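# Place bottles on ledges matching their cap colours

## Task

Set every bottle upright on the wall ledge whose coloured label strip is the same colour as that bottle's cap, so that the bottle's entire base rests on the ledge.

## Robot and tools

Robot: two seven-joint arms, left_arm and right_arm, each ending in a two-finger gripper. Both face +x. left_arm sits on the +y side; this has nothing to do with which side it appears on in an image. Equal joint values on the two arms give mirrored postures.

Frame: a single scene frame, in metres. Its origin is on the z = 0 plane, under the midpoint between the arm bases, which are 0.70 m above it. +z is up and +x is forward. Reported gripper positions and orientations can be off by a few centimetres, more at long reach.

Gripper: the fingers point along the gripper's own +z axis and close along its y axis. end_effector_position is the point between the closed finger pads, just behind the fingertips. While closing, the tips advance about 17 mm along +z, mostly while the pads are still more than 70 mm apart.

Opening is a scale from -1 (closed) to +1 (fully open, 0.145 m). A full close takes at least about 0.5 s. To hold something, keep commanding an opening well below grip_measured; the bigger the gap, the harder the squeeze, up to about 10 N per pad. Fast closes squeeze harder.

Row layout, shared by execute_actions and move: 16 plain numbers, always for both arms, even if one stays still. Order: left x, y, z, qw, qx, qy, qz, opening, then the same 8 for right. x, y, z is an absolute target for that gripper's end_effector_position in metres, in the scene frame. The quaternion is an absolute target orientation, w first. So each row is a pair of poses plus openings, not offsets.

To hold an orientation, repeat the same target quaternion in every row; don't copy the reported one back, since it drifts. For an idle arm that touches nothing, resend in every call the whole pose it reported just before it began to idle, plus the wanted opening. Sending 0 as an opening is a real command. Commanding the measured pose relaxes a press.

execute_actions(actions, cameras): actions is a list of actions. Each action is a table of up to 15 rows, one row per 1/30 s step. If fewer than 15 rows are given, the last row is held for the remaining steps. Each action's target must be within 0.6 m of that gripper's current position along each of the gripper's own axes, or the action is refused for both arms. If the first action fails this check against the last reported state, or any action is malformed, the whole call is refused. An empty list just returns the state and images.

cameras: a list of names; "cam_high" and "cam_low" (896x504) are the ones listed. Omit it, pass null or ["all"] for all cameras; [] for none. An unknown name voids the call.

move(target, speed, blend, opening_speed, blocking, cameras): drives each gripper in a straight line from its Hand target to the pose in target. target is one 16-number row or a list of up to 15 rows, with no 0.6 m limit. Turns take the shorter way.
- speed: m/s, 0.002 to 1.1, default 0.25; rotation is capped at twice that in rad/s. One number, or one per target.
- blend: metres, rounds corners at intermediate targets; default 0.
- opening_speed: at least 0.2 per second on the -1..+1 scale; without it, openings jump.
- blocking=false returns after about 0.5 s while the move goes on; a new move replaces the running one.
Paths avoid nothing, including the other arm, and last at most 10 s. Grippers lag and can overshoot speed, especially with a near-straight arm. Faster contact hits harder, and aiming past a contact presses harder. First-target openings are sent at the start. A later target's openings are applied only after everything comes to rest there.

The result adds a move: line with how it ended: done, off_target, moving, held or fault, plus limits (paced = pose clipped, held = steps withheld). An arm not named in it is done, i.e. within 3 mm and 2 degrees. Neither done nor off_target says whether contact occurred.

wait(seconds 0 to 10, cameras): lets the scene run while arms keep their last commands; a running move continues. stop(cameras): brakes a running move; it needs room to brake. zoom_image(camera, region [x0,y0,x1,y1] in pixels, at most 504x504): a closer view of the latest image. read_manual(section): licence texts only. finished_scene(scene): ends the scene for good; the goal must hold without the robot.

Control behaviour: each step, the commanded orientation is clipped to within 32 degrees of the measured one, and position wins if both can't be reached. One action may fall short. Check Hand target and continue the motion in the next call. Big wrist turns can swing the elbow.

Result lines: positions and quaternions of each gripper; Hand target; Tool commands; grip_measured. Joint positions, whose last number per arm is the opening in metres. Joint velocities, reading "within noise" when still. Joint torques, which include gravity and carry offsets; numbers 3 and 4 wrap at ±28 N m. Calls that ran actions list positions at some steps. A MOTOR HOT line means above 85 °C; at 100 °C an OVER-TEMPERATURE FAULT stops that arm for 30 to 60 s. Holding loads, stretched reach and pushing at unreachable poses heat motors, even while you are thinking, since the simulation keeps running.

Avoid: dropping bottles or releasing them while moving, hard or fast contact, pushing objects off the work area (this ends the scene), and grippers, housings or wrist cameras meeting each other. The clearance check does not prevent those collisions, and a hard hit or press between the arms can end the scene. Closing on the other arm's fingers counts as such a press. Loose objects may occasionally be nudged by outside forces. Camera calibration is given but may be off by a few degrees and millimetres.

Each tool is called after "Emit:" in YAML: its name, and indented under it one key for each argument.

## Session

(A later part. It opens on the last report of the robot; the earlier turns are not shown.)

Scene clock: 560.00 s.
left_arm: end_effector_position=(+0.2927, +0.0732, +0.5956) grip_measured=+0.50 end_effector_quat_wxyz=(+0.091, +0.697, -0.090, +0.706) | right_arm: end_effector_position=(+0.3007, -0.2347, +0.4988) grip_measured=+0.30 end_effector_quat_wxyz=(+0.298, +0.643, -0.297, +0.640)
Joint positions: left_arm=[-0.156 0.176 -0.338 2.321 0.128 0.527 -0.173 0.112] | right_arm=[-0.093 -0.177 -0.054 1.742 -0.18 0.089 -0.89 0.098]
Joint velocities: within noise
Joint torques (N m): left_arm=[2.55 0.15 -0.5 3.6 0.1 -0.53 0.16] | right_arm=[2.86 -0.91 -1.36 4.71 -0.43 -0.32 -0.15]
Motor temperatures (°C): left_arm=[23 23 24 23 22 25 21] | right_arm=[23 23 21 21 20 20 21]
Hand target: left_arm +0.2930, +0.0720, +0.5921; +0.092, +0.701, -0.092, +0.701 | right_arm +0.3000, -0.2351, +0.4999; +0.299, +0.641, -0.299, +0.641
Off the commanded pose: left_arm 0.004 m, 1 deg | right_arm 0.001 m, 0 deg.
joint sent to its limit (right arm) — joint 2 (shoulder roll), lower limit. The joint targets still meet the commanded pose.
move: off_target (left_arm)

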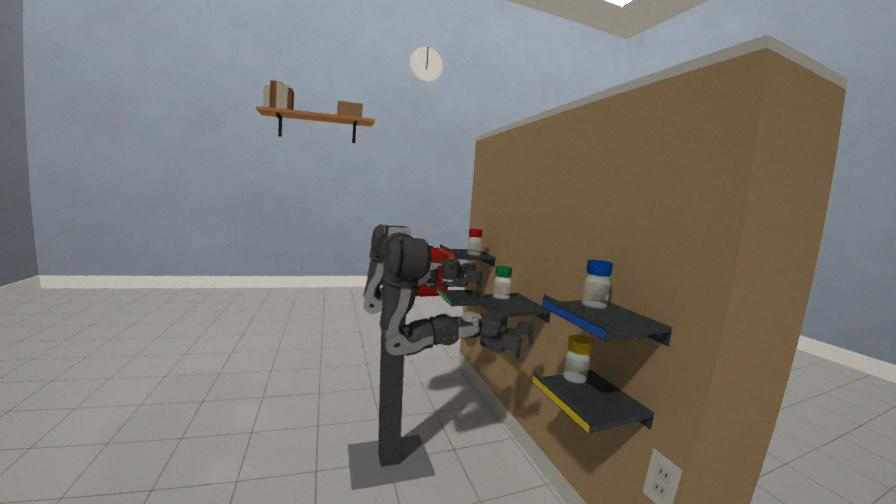

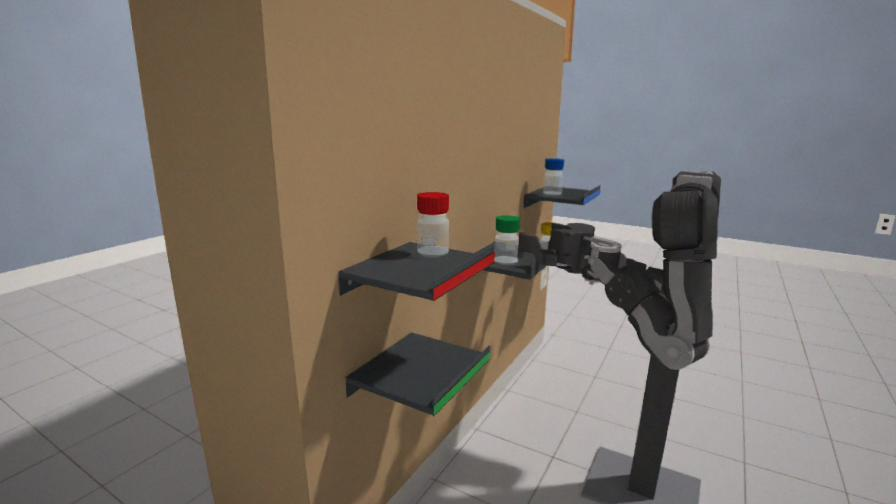

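Emit:
move:
  target:
    - [0.383,0.048,0.587,0.0923,0.7010,-0.0923,0.7010,0.5, 0.39,-0.340,0.495,0.2988,0.6408,-0.2988,0.6408,0.3]
    - [0.383,0.048,0.587,0.0923,0.7010,-0.0923,0.7010,-0.65, 0.39,-0.340,0.495,0.2988,0.6408,-0.2988,0.6408,-0.65]
  speed: 0.08
  opening_speed: 1.0

Emit:
zoom_image:
  camera: "cam_high"
  region: [460, 240, 660, 400]

Emit:
zoom_image:
  camera: "cam_low"
  region: [450, 170, 610, 290]

Scene clock: 618.60 s.
left_arm: end_effector_position=(+0.3826, +0.0485, +0.5890) grip_measured=-0.29 end_effector_quat_wxyz=(+0.092, +0.699, -0.091, +0.703) | right_arm: end_effector_position=(+0.3897, -0.3404, +0.4962) grip_measured=-0.25 end_effector_quat_wxyz=(+0.300, +0.640, -0.300, +0.641)
Joint positions: left_arm=[0.243 0.071 -0.368 1.879 0.173 0.5 -0.169 0.054] | right_arm=[0.337 0.115 0.139 1.246 0.06 0.025 -0.708 0.057]
Joint velocities: within noise
Joint torques (N m): left_arm=[6.21 -0.88 -0.09 3.89 0.07 -0.68 0.13] | right_arm=[5.21 1.86 -0.23 3.79 -0.21 -0.48 0.14]
Motor temperatures (°C): left_arm=[23 22 23 22 21 25 21] | right_arm=[23 23 21 22 20 20 21]
Hand target: left_arm +0.3830, +0.0480, +0.5869; +0.092, +0.701, -0.092, +0.701 | right_arm +0.3900, -0.3400, +0.4950; +0.299, +0.641, -0.299, +0.641
Off the commanded pose: left_arm 0.002 m, 0 deg | right_arm 0.001 m, 0 deg.
move: done

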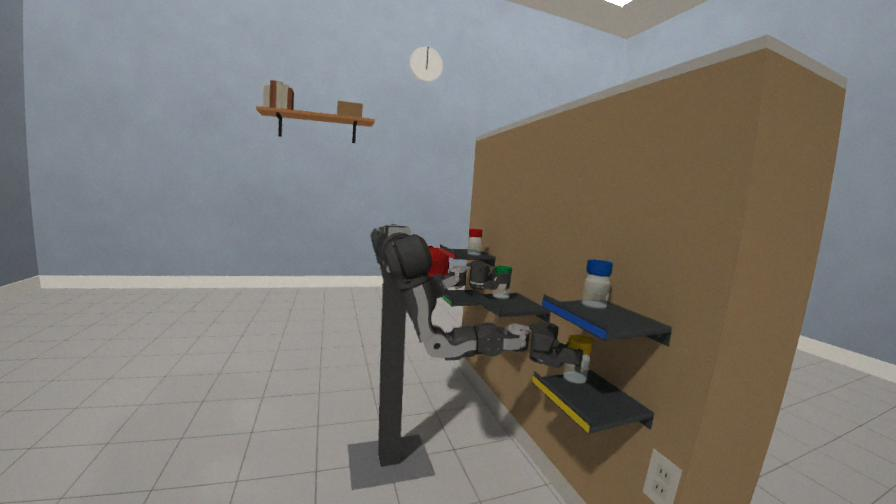

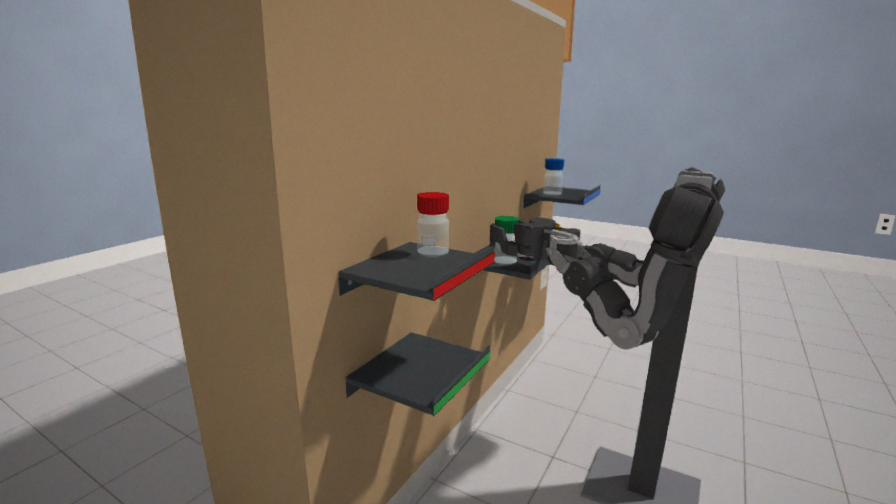

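Scaled by 2.520 from the camera's 896x504 image, which has a finer 1280x720 frame.

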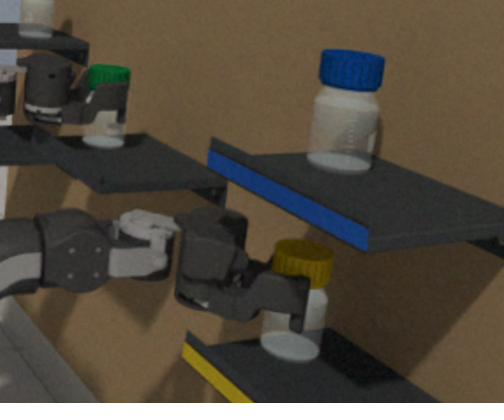

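Scaled by 3.150 from the camera's 896x504 image, which has a finer 1280x720 frame.

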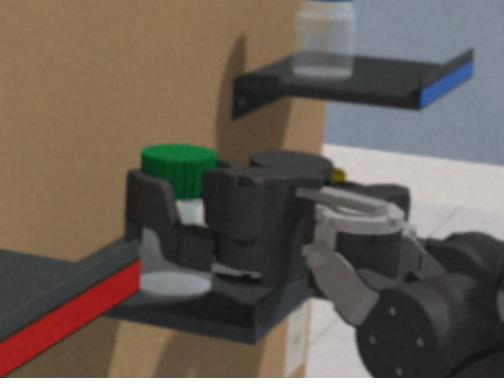

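Emit:
move:
  target:
    - [0.383,0.048,0.62,0.0923,0.7010,-0.0923,0.7010,-0.65, 0.39,-0.340,0.513,0.2988,0.6408,-0.2988,0.6408,-0.65]
    - [0.285,0.074,0.635,0.0923,0.7010,-0.0923,0.7010,-0.65, 0.39,-0.395,0.513,0.183,0.683,-0.183,0.683,-0.65]
    - [0.245,0.19,0.52,-0.0618,0.7044,0.0618,0.7044,-0.65, 0.39,-0.395,0.499,0.183,0.683,-0.183,0.683,-0.65]
    - [0.25,0.27,0.515,-0.1228,0.6964,0.1228,0.6964,-0.65, 0.39,-0.395,0.489,0.183,0.683,-0.183,0.683,-0.65]
  speed: 0.1

Emit:
zoom_image:
  camera: "cam_high"
  region: [520, 320, 660, 430]

Emit:
zoom_image:
  camera: "cam_low"
  region: [370, 220, 620, 420]

Scene clock: 644.20 s.
left_arm: end_effector_position=(+0.2494, +0.2703, +0.5148) grip_measured=-0.30 end_effector_quat_wxyz=(-0.124, +0.698, +0.124, +0.695) | right_arm: end_effector_position=(+0.3895, -0.3976, +0.4949) grip_measured=-0.25 end_effector_quat_wxyz=(+0.187, +0.676, -0.184, +0.688)
Joint positions: left_arm=[-0.591 0.225 0.203 2.117 0.3 -0.01 -0.301 0.053] | right_arm=[0.217 0.462 0.157 1.197 0.404 -0.075 -0.234 0.057]
Joint velocities: within noise
Joint torques (N m): left_arm=[1.09 2.28 0.43 4.71 -0.03 -0.83 0.19] | right_arm=[4.39 3.71 0.57 2.82 0.08 -0.25 0.16]
Motor temperatures (°C): left_arm=[24 22 23 23 21 25 21] | right_arm=[23 23 21 22 20 21 21]
Hand target: left_arm +0.2500, +0.2700, +0.5150; -0.123, +0.696, +0.123, +0.696 | right_arm +0.3899, -0.3950, +0.4890; +0.183, +0.683, -0.183, +0.683
Off the commanded pose: left_arm 0.001 m, 0 deg | right_arm 0.006 m, 1 deg.
move: off_target (right_arm)

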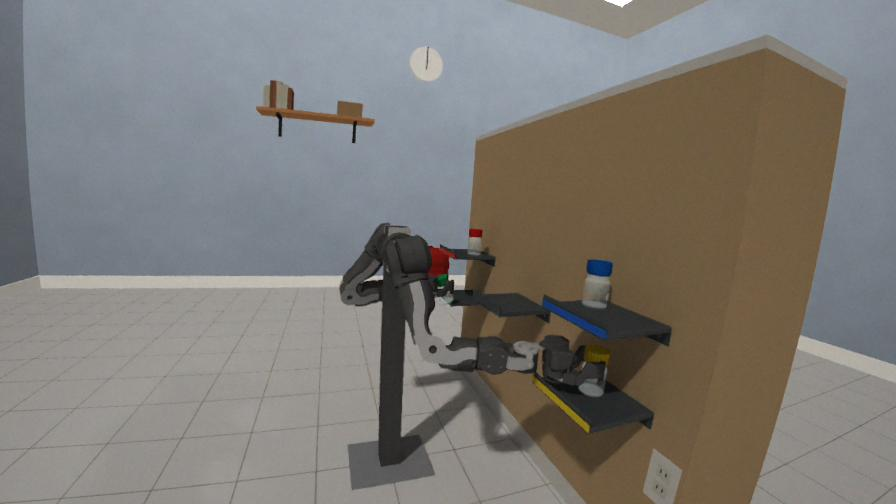

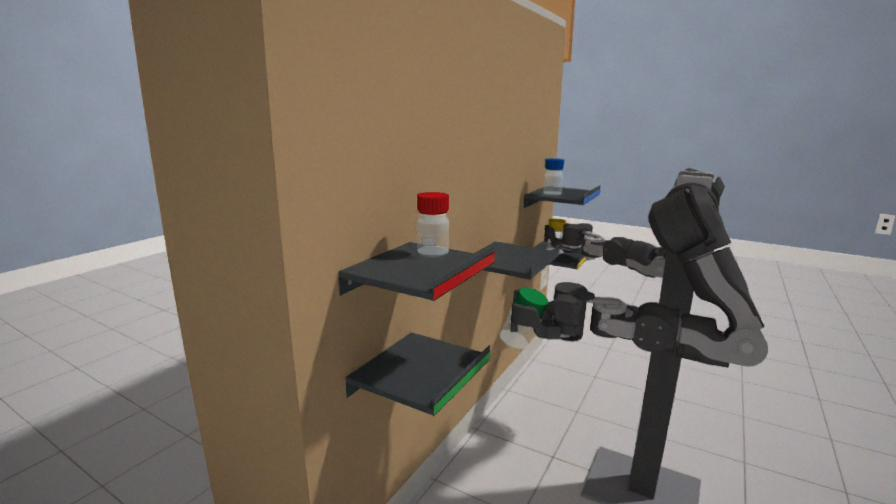

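Scaled by 3.600 from the camera's 896x504 image, which has a finer 1280x720 frame.

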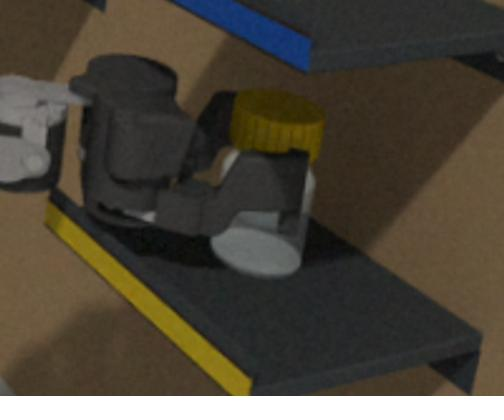

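Scaled by 2.016 from the camera's 896x504 image, which has a finer 1280x720 frame.

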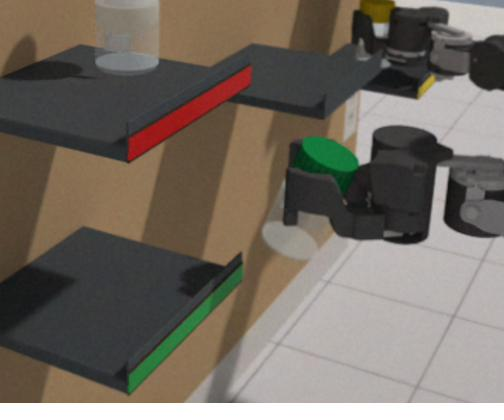

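Emit:
move:
  target:
    - [0.25,0.27,0.515,-0.1228,0.6964,0.1228,0.6964,-0.75, 0.39,-0.396,0.4935,0.183,0.683,-0.183,0.683,-0.65]
    - [0.25,0.27,0.515,-0.1228,0.6964,0.1228,0.6964,-0.75, 0.39,-0.396,0.494,0.183,0.683,-0.183,0.683,0.3]
    - [0.25,0.27,0.53,-0.0933,0.8306,0.1464,0.5291,-0.75, 0.30,-0.344,0.51,0.183,0.683,-0.183,0.683,0.3]
  speed: 0.08
  opening_speed: 1.0

Emit:
zoom_image:
  camera: "cam_high"
  region: [520, 320, 660, 430]

Emit:
zoom_image:
  camera: "cam_low"
  region: [370, 220, 620, 420]

Scene clock: 670.20 s.
left_arm: end_effector_position=(+0.2500, +0.2707, +0.5281) grip_measured=-0.30 end_effector_quat_wxyz=(-0.092, +0.832, +0.148, +0.527) | right_arm: end_effector_position=(+0.3007, -0.3425, +0.5093) grip_measured=+0.30 end_effector_quat_wxyz=(+0.180, +0.684, -0.181, +0.684)
Joint positions: left_arm=[-0.441 0.405 0.305 2.373 0.802 0.781 -0.603 0.053] | right_arm=[-0.274 0.376 0.243 1.816 0.422 0.046 -0.388 0.098]
Joint velocities: within noise
Joint torques (N m): left_arm=[1.75 3.31 0.49 5.86 -0.07 -0.49 -0.01] | right_arm=[2.04 3.55 2.54 4.53 -0.15 -0.34 -0.14]
Motor temperatures (°C): left_arm=[23 22 23 24 21 25 21] | right_arm=[23 23 21 22 20 20 21]
Hand target: left_arm +0.2500, +0.2700, +0.5300; -0.093, +0.831, +0.146, +0.529 | right_arm +0.3000, -0.3440, +0.5100; +0.183, +0.683, -0.183, +0.683
Off the commanded pose: left_arm 0.002 m, 0 deg | right_arm 0.002 m, 0 deg.
joint sent to its limit (left arm) — joint 6 (wrist pitch), upper limit. The joint targets still meet the commanded pose.
move: done

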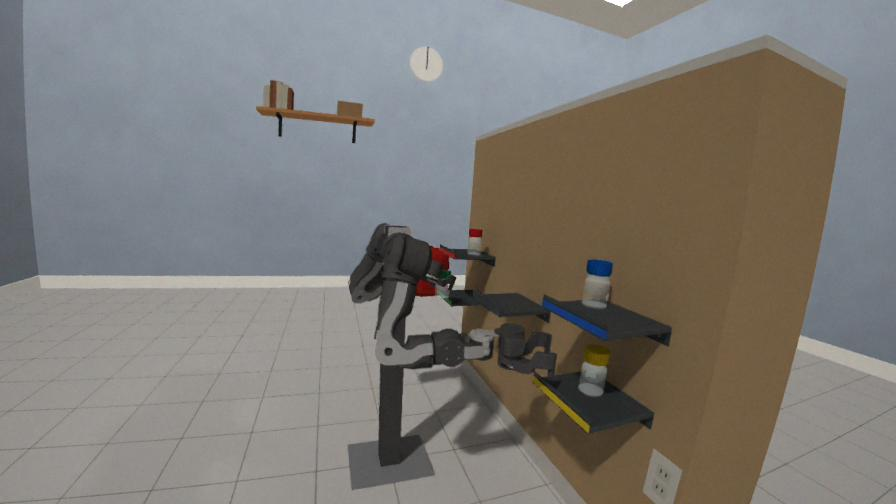

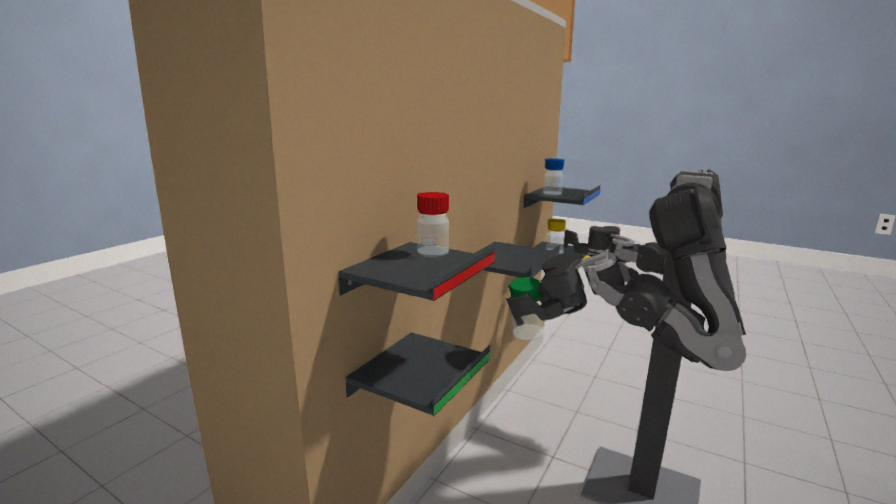

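Scaled by 3.600 from the camera's 896x504 image, which has a finer 1280x720 frame.

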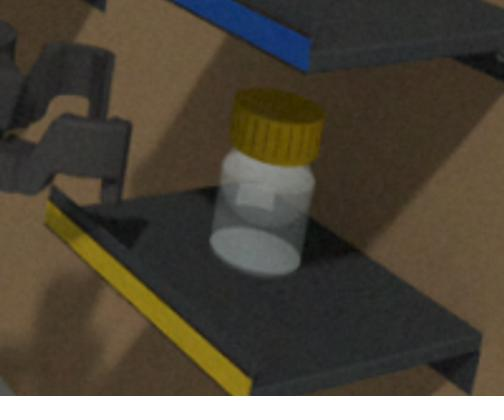

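Scaled by 2.016 from the camera's 896x504 image, which has a finer 1280x720 frame.

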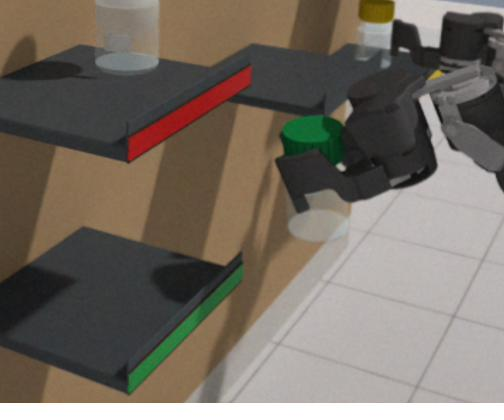

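Emit:
move:
  target:
    - [0.262,0.30,0.512,-0.0984,0.8117,0.1431,0.5579,-0.75, 0.255,-0.29,0.525,0.0618,0.7044,-0.0618,0.7044,0.3]
    - [0.32,0.34,0.508,-0.0984,0.8117,0.1431,0.5579,-0.75, 0.275,-0.2,0.57,0,0.7071,0,0.7071,0.3]
    - [0.385,0.388,0.506,-0.0984,0.8117,0.1431,0.5579,-0.75, 0.33,-0.195,0.65,0,0.7661,0,0.6428,0.3]
    - [0.385,0.388,0.492,-0.0984,0.8117,0.1431,0.5579,-0.75, 0.33,-0.2,0.72,0,0.7661,0,0.6428,0.3]
    - [0.385,0.388,0.485,-0.0984,0.8117,0.1431,0.5579,-0.75, 0.30,-0.26,0.72,0.056,0.7632,-0.0668,0.6404,0.3]
    - [0.385,0.388,0.480,-0.0984,0.8117,0.1431,0.5579,-0.75, 0.315,-0.322,0.705,0.1116,0.7545,-0.1330,0.6330,0.6]
  speed: 0.1

Emit:
zoom_image:
  camera: "cam_high"
  region: [480, 210, 660, 340]

Emit:
zoom_image:
  camera: "cam_low"
  region: [330, 220, 580, 420]

Scene clock: 706.90 s.
left_arm: end_effector_position=(+0.3884, +0.3891, +0.4935) grip_measured=-0.33 end_effector_quat_wxyz=(-0.101, +0.798, +0.142, +0.577) | right_arm: end_effector_position=(+0.3153, -0.3219, +0.7046) grip_measured=+0.60 end_effector_quat_wxyz=(+0.111, +0.748, -0.130, +0.641)
Joint positions: left_arm=[0.186 0.723 0.041 1.353 0.76 0.361 -0.189 0.05] | right_arm=[0.159 1.072 0.348 2.177 1.559 0.785 -0.948 0.119]
Joint velocities: within noise
Joint torques (N m): left_arm=[4.26 5.26 0.46 1.89 0.22 0.08 0.12] | right_arm=[3.34 5.87 2.86 1.21 -0.18 -0.2 -0.12]
Motor temperatures (°C): left_arm=[23 23 23 24 21 25 21] | right_arm=[22 23 22 22 20 20 21]
Hand target: left_arm +0.3847, +0.3879, +0.4802; -0.098, +0.811, +0.143, +0.558 | right_arm +0.3151, -0.3221, +0.7048; +0.113, +0.749, -0.130, +0.640
Off the commanded pose: left_arm 0.014 m, 3 deg | right_arm 0.001 m, 1 deg.
joint sent to its limit (right arm) — joint 5 (forearm roll), upper limit; joint 6 (wrist pitch), upper limit. The joint targets still meet the commanded pose.
move: off_target (left_arm)

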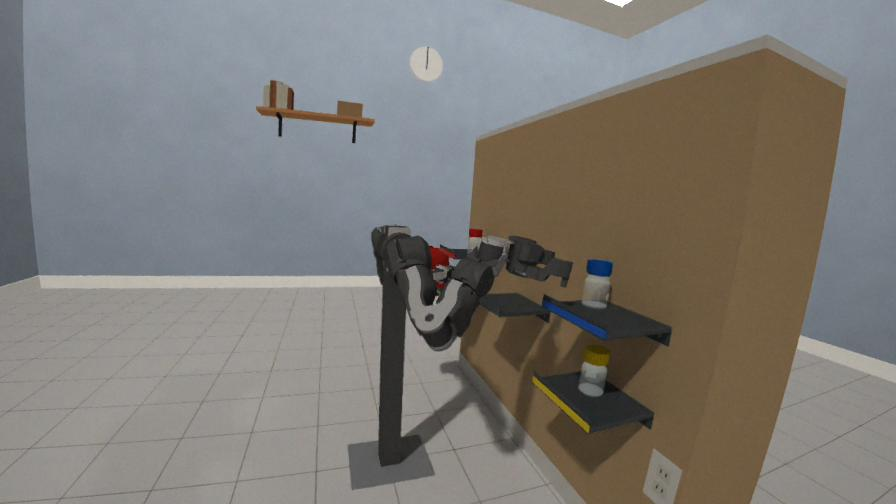

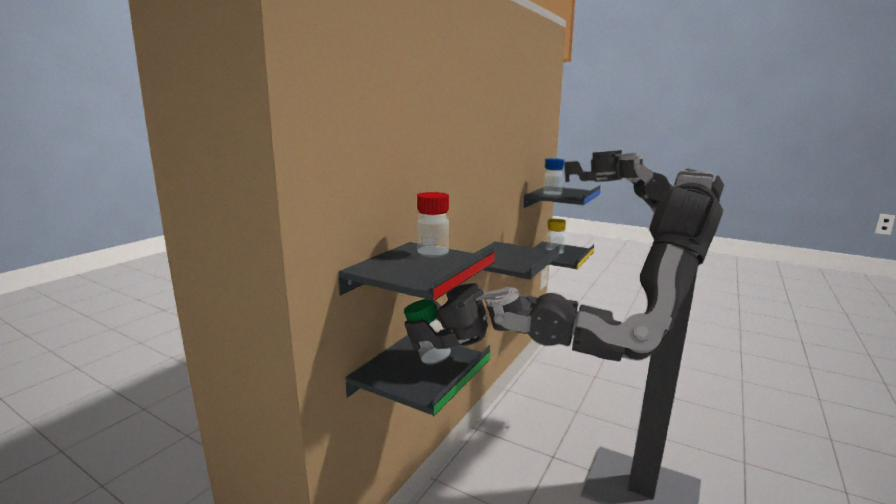

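Scaled by 2.800 from the camera's 896x504 image, which has a finer 1280x720 frame.

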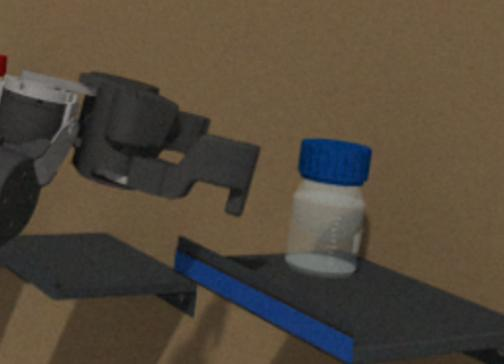

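Scaled by 2.016 from the camera's 896x504 image, which has a finer 1280x720 frame.

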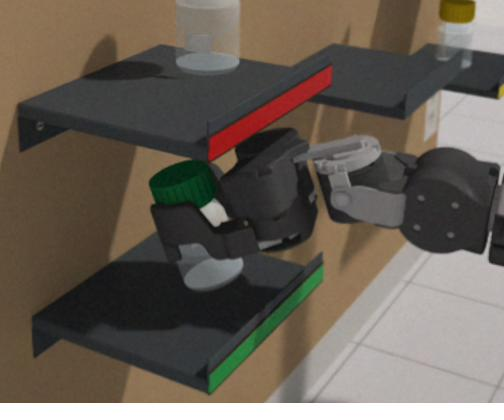

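Emit:
move:
  target:
    - [0.385,0.388,0.511,-0.0984,0.8117,0.1431,0.5579,-0.9, 0.345,-0.335,0.695,0.1116,0.7545,-0.1330,0.6330,0.6]
    - [0.385,0.388,0.514,-0.1228,0.6964,0.1228,0.6964,-0.9, 0.388,-0.352,0.688,0.1116,0.7545,-0.1330,0.6330,0.6]
  speed: 0.07

Emit:
zoom_image:
  camera: "cam_high"
  region: [480, 210, 660, 340]

Emit:
zoom_image:
  camera: "cam_low"
  region: [330, 220, 580, 420]

Scene clock: 729.60 s.
left_arm: end_effector_position=(+0.3848, +0.3893, +0.5150) grip_measured=-0.33 end_effector_quat_wxyz=(-0.124, +0.697, +0.125, +0.695) | right_arm: end_effector_position=(+0.3870, -0.3534, +0.6890) grip_measured=+0.60 end_effector_quat_wxyz=(+0.114, +0.754, -0.135, +0.633)
Joint positions: left_arm=[0.117 0.67 0.058 1.322 0.655 -0.041 -0.155 0.05] | right_arm=[0.562 1.042 -0.098 1.761 1.295 0.7 -0.683 0.119]
Joint velocities: within noise
Joint torques (N m): left_arm=[5.84 5.24 1.4 3.85 -0.01 -0.98 0.23] | right_arm=[5.05 4.44 2.7 1.52 -0.27 -0.41 0.18]
Motor temperatures (°C): left_arm=[23 24 23 23 21 25 21] | right_arm=[23 24 22 21 20 20 21]
Hand target: left_arm +0.3850, +0.3879, +0.5140; -0.123, +0.696, +0.123, +0.696 | right_arm +0.3880, -0.3520, +0.6880; +0.112, +0.754, -0.133, +0.633
Off the commanded pose: left_arm 0.002 m, 0 deg | right_arm 0.002 m, 0 deg.
move: done

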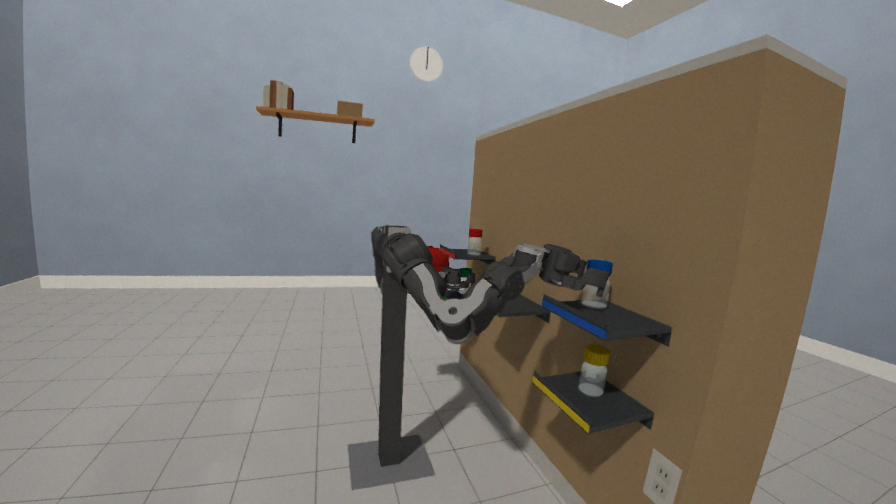

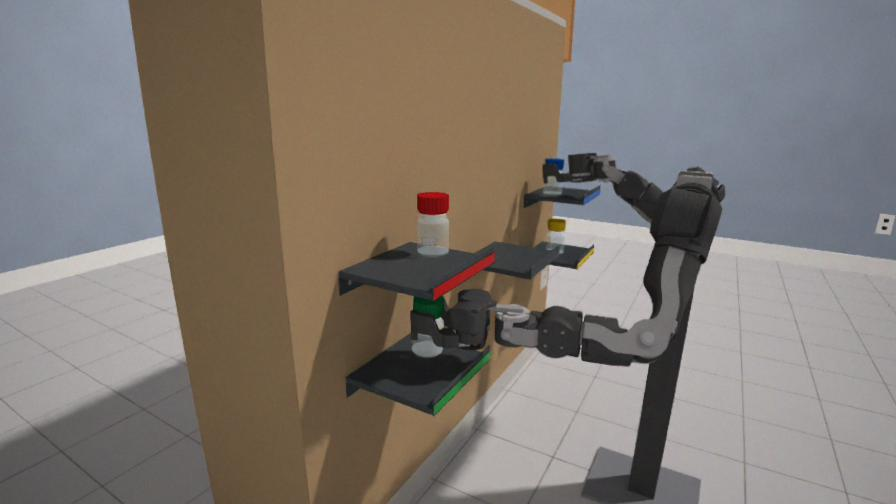

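Scaled by 2.800 from the camera's 896x504 image, which has a finer 1280x720 frame.

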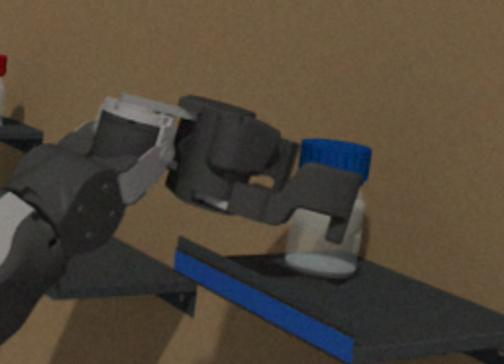

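Scaled by 2.016 from the camera's 896x504 image, which has a finer 1280x720 frame.

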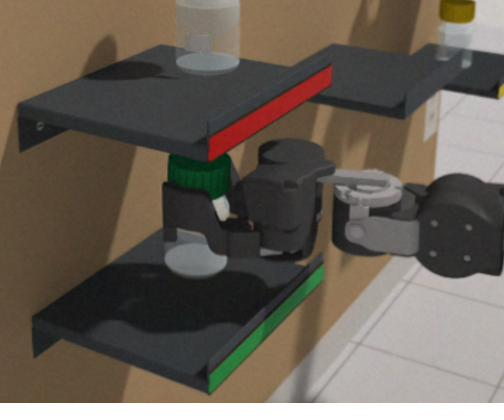

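Emit:
move:
  target:
    - [0.385,0.388,0.512,-0.1228,0.6964,0.1228,0.6964,-0.9, 0.388,-0.352,0.688,0.1116,0.7545,-0.1330,0.6330,-0.75]
    - [0.385,0.388,0.484,-0.1228,0.6964,0.1228,0.6964,-0.9, 0.388,-0.352,0.688,0.1116,0.7545,-0.1330,0.6330,-0.75]
  speed: 0.025
  opening_speed: 1.0

Emit:
zoom_image:
  camera: "cam_high"
  region: [480, 210, 660, 340]

Emit:
zoom_image:
  camera: "cam_low"
  region: [330, 220, 580, 420]

Scene clock: 741.20 s.
left_arm: end_effector_position=(+0.3859, +0.3895, +0.4951) grip_measured=-0.34 end_effector_quat_wxyz=(-0.127, +0.683, +0.120, +0.709) | right_arm: end_effector_position=(+0.3872, -0.3531, +0.6888) grip_measured=-0.29 end_effector_quat_wxyz=(+0.113, +0.754, -0.134, +0.633)
Joint positions: left_arm=[0.14 0.644 0.004 1.199 0.637 -0.192 -0.126 0.05] | right_arm=[0.562 1.04 -0.098 1.761 1.294 0.7 -0.681 0.054]
Joint velocities: within noise
Joint torques (N m): left_arm=[4.95 4.42 0.49 2.44 0.27 -0.09 0.14] | right_arm=[5.02 4.5 2.88 1.65 -0.24 -0.4 0.11]
Motor temperatures (°C): left_arm=[24 24 23 23 21 25 21] | right_arm=[23 24 22 21 20 20 21]
Hand target: left_arm +0.3847, +0.3879, +0.4842; -0.123, +0.696, +0.123, +0.696 | right_arm +0.3880, -0.3520, +0.6880; +0.112, +0.755, -0.133, +0.633
Off the commanded pose: left_arm 0.011 m, 2 deg | right_arm 0.002 m, 0 deg.
move: off_target (left_arm)

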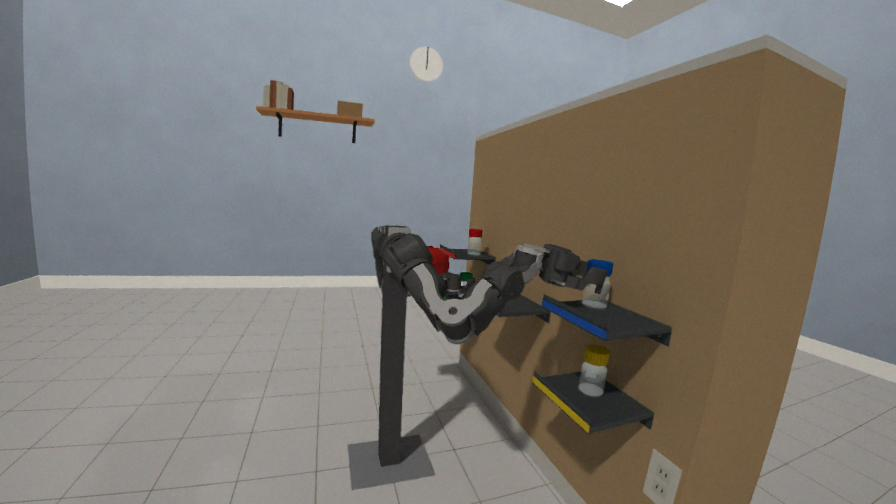

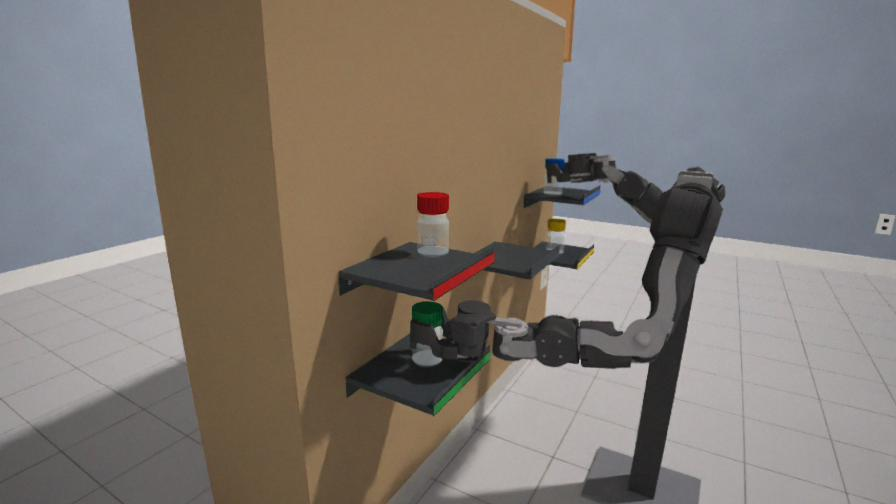

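Scaled by 2.800 from the camera's 896x504 image, which has a finer 1280x720 frame.

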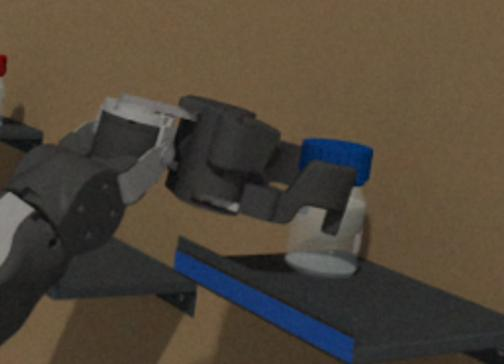

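Scaled by 2.016 from the camera's 896x504 image, which has a finer 1280x720 frame.

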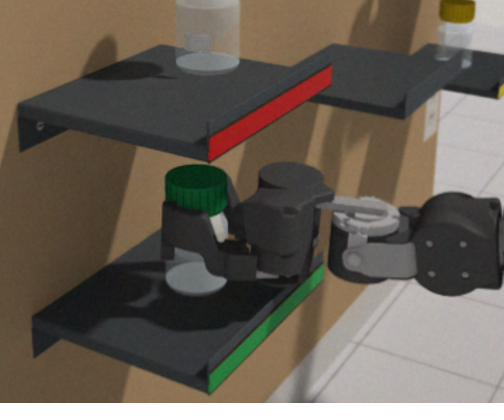

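Emit:
zoom_image:
  camera: "cam_low"
  region: [390, 290, 500, 390]

Scaled by 4.582 from the camera's 896x504 image, which has a finer 1280x720 frame.

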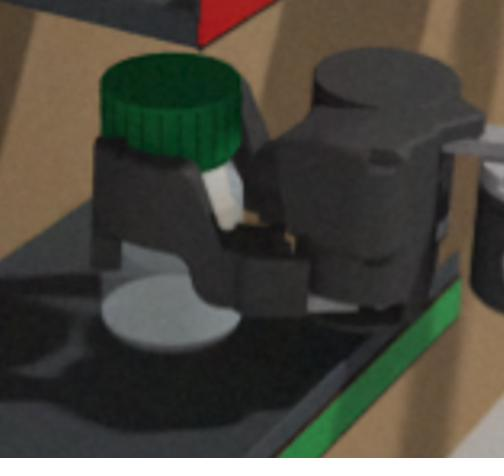

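Emit:
move:
  target:
    - [0.386,0.389,0.494,-0.1228,0.6964,0.1228,0.6964,0.3, 0.388,-0.352,0.688,0.1116,0.7545,-0.1330,0.6330,-0.75]
    - [0.386,0.389,0.502,-0.1228,0.6964,0.1228,0.6964,0.3, 0.388,-0.352,0.704,0.1116,0.7545,-0.1330,0.6330,-0.75]
    - [0.29,0.354,0.512,-0.1228,0.6964,0.1228,0.6964,0.3, 0.388,-0.397,0.704,0.1116,0.7545,-0.1330,0.6330,-0.75]
    - [0.25,0.28,0.52,-0.0618,0.7044,0.0618,0.7044,0.3, 0.388,-0.397,0.690,0.1116,0.7545,-0.1330,0.6330,-0.75]
  speed: 0.08
  opening_speed: 0.7

Emit:
zoom_image:
  camera: "cam_high"
  region: [520, 230, 660, 340]

Emit:
zoom_image:
  camera: "cam_low"
  region: [330, 220, 580, 420]

Scene clock: 794.13 s.
left_arm: end_effector_position=(+0.2501, +0.2810, +0.5197) grip_measured=+0.30 end_effector_quat_wxyz=(-0.063, +0.705, +0.061, +0.704) | right_arm: end_effector_position=(+0.3882, -0.3969, +0.6888) grip_measured=-0.29 end_effector_quat_wxyz=(+0.113, +0.756, -0.133, +0.631)
Joint positions: left_arm=[-0.722 0.567 0.235 2.078 0.585 -0.17 -0.267 0.098] | right_arm=[0.54 1.17 -0.103 1.6 1.292 0.618 -0.471 0.054]
Joint velocities: within noise
Joint torques (N m): left_arm=[0.57 2.65 1.02 5.15 -0.04 -0.69 0.07] | right_arm=[4.05 6.82 4.83 1.87 -0.07 -0.53 0.18]
Motor temperatures (°C): left_arm=[23 24 23 23 21 24 21] | right_arm=[24 24 22 20 20 20 21]
Hand target: left_arm +0.2500, +0.2800, +0.5200; -0.062, +0.704, +0.062, +0.704 | right_arm +0.3880, -0.3970, +0.6900; +0.112, +0.754, -0.133, +0.633
Off the commanded pose: left_arm 0.001 m, 0 deg | right_arm 0.001 m, 0 deg.
move: done

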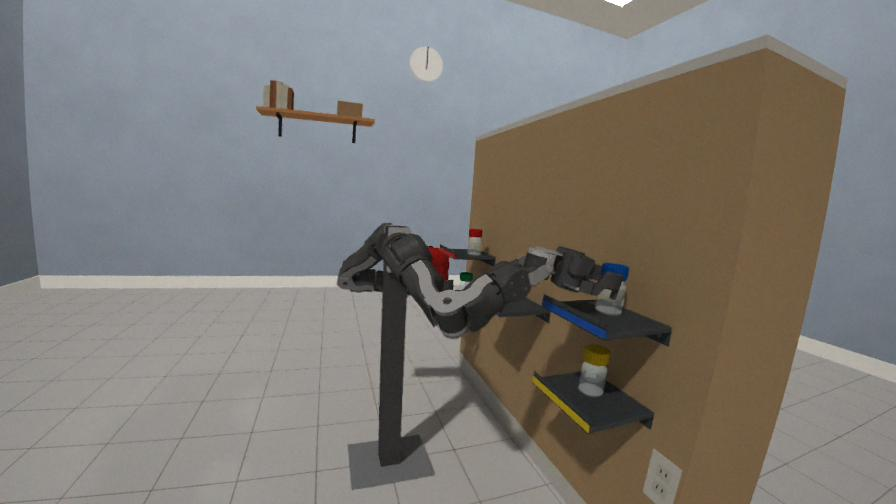

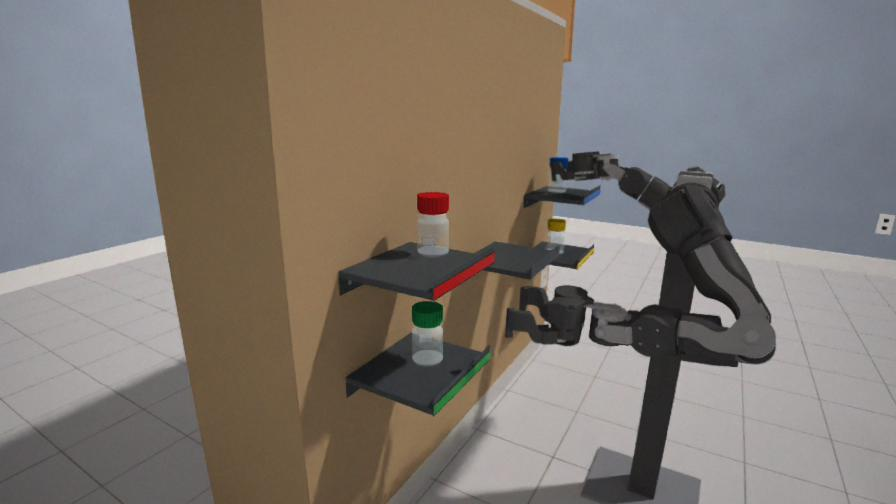

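Scaled by 3.600 from the camera's 896x504 image, which has a finer 1280x720 frame.

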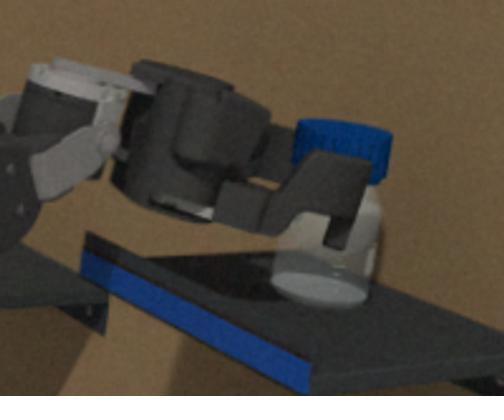

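Scaled by 2.016 from the camera's 896x504 image, which has a finer 1280x720 frame.

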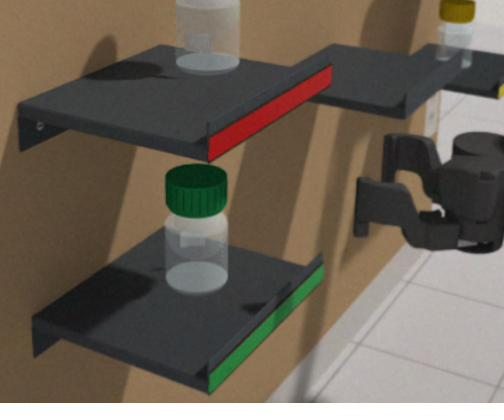

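Emit:
move:
  target:
    - [0.245,0.20,0.54,0,0.7071,0,0.7071,0.3, 0.388,-0.397,0.684,0.1116,0.7545,-0.1330,0.6330,-0.75]
    - [0.33,0.19,0.65,0,0.7661,0,0.6428,0.3, 0.388,-0.397,0.686,0.1116,0.7545,-0.1330,0.6330,0.3]
    - [0.33,0.195,0.72,0,0.7661,0,0.6428,0.3, 0.30,-0.365,0.70,0.1116,0.7545,-0.1330,0.6330,0.3]
    - [0.30,0.26,0.72,-0.056,0.7632,0.0668,0.6404,0.3, 0.25,-0.29,0.69,0.0618,0.7044,-0.0618,0.7044,0.3]
    - [0.315,0.323,0.70,-0.1116,0.7545,0.1330,0.6330,0.6, 0.25,-0.29,0.69,0.0618,0.7044,-0.0618,0.7044,0.3]
  speed: 0.1
  opening_speed: 1.0

Emit:
zoom_image:
  camera: "cam_high"
  region: [520, 230, 660, 340]

Emit:
zoom_image:
  camera: "cam_low"
  region: [350, 140, 550, 300]

Scene clock: 820.80 s.
left_arm: end_effector_position=(+0.3150, +0.3228, +0.7009) grip_measured=+0.60 end_effector_quat_wxyz=(-0.110, +0.753, +0.133, +0.634) | right_arm: end_effector_position=(+0.2509, -0.2902, +0.6889) grip_measured=+0.30 end_effector_quat_wxyz=(+0.035, +0.707, -0.035, +0.706)
Joint positions: left_arm=[0.147 1.078 0.351 2.175 1.577 0.782 -0.959 0.119] | right_arm=[-0.505 0.743 0.951 2.441 1.231 0.674 -0.268 0.098]
Joint velocities: within noise
Joint torques (N m): left_arm=[3.86 5.66 2.09 1.28 -0.22 -0.38 0.09] | right_arm=[0.73 3.68 2.99 1.43 -0.09 -0.55 0.17]
Motor temperatures (°C): left_arm=[23 23 23 23 21 25 21] | right_arm=[23 24 23 20 20 21 21]
Hand target: left_arm +0.3150, +0.3230, +0.7000; -0.111, +0.755, +0.133, +0.633 | right_arm +0.2505, -0.2906, +0.6899; +0.035, +0.705, -0.035, +0.708
Off the commanded pose: left_arm 0.001 m, 0 deg | right_arm 0.001 m, 4 deg.
joint read past its limit (right arm) — joint 4 (elbow), upper limit, where the elbow is as bent as it goes.
joint sent to its limit (right arm) — joint 4 (elbow), upper limit, where the elbow is as bent as it goes. The joint targets are off in orientation, not in position.
move: off_target (right_arm)

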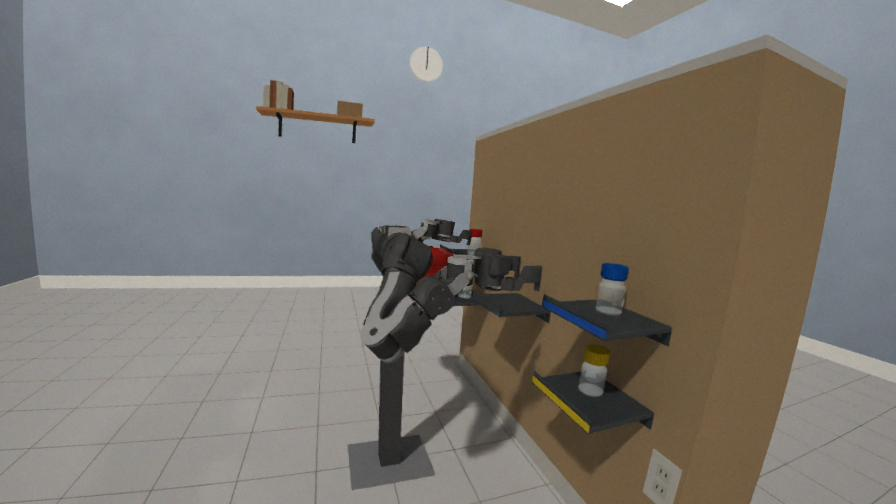

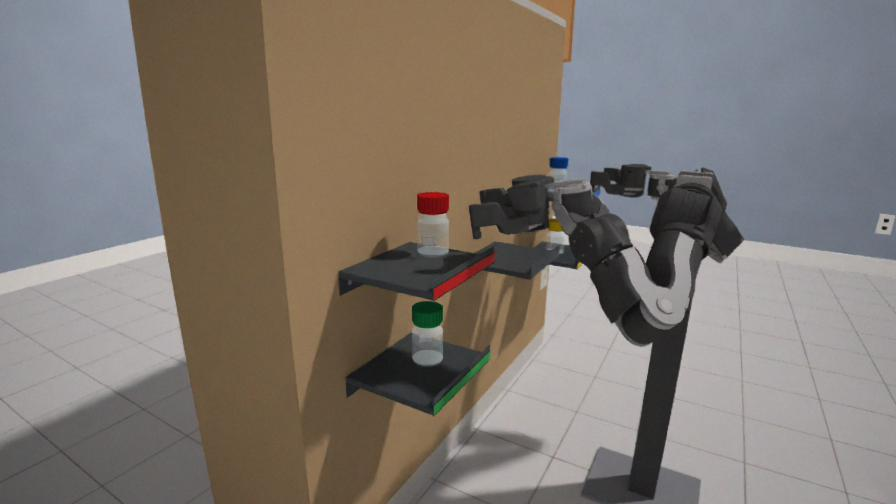

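Scaled by 3.600 from the camera's 896x504 image, which has a finer 1280x720 frame.

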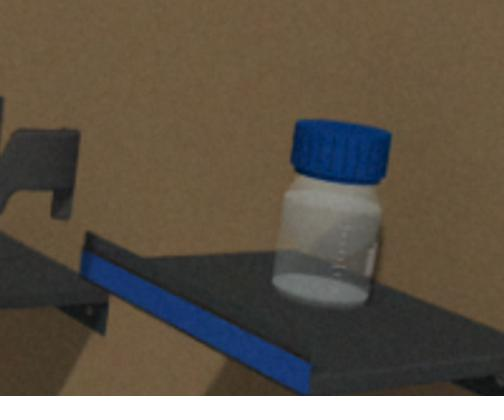

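Scaled by 2.520 from the camera's 896x504 image, which has a finer 1280x720 frame.

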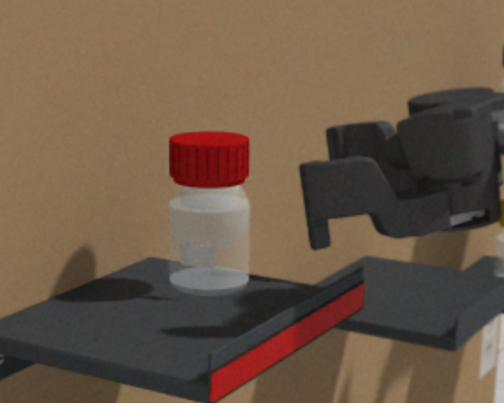

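Emit:
move:
  target:
    - [0.386,0.346,0.677,-0.1116,0.7545,0.1330,0.6330,0.6, 0.26,-0.25,0.60,0,0.7071,0,0.7071,0.3]
    - [0.386,0.346,0.677,-0.1116,0.7545,0.1330,0.6330,-0.75, 0.26,-0.25,0.60,0,0.7071,0,0.7071,0.3]
  speed: 0.08
  opening_speed: 1.0

Emit:
zoom_image:
  camera: "cam_low"
  region: [350, 140, 550, 300]

Scene clock: 832.87 s.
left_arm: end_effector_position=(+0.3851, +0.3472, +0.6785) grip_measured=-0.24 end_effector_quat_wxyz=(-0.114, +0.753, +0.134, +0.634) | right_arm: end_effector_position=(+0.2599, -0.2506, +0.6004) grip_measured=+0.30 end_effector_quat_wxyz=(+0.001, +0.707, -0.002, +0.707)
Joint positions: left_arm=[0.511 1.059 -0.119 1.793 1.312 0.636 -0.709 0.058] | right_arm=[-0.669 0.6 0.482 2.356 0.771 0.217 -0.136 0.098]
Joint velocities: within noise
Joint torques (N m): left_arm=[6.82 4.55 1.99 1.83 -0.19 -0.57 0.17] | right_arm=[0.25 3.31 1.72 2.92 -0.04 -0.57 0.11]
Motor temperatures (°C): left_arm=[23 24 23 23 21 25 21] | right_arm=[22 24 23 20 20 21 21]
Hand target: left_arm +0.3860, +0.3460, +0.6770; -0.112, +0.754, +0.133, +0.633 | right_arm +0.2600, -0.2500, +0.6000; +0.000, +0.707, +0.000, +0.707
Off the commanded pose: left_arm 0.002 m, 0 deg | right_arm 0.001 m, 0 deg.
move: done

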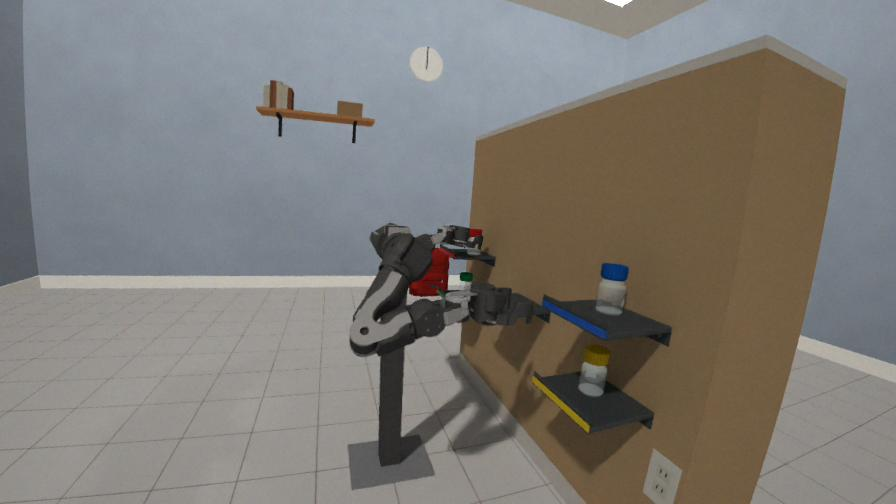

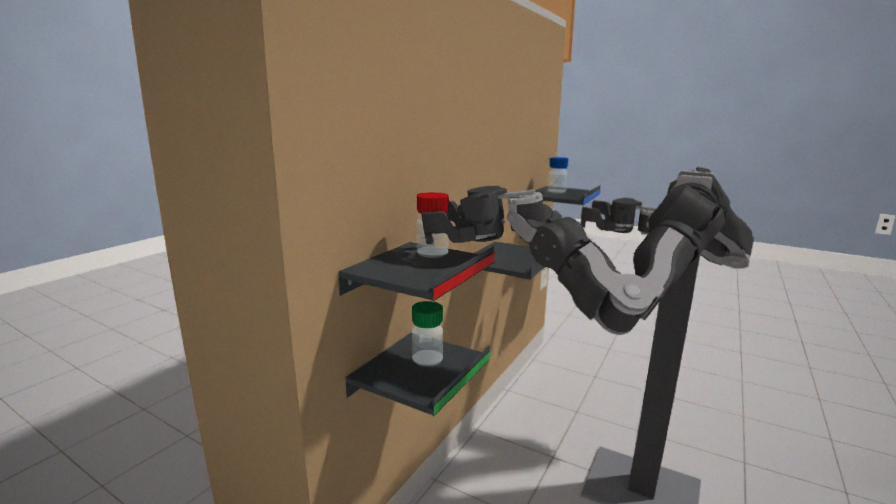

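Scaled by 2.520 from the camera's 896x504 image, which has a finer 1280x720 frame.

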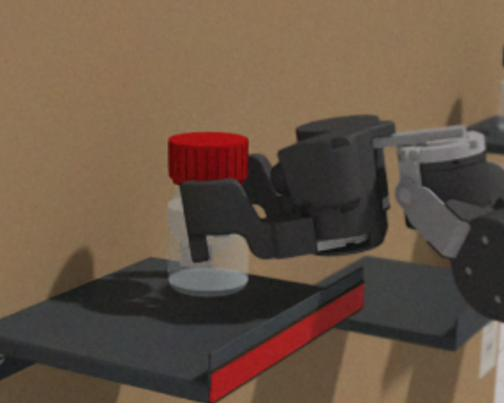

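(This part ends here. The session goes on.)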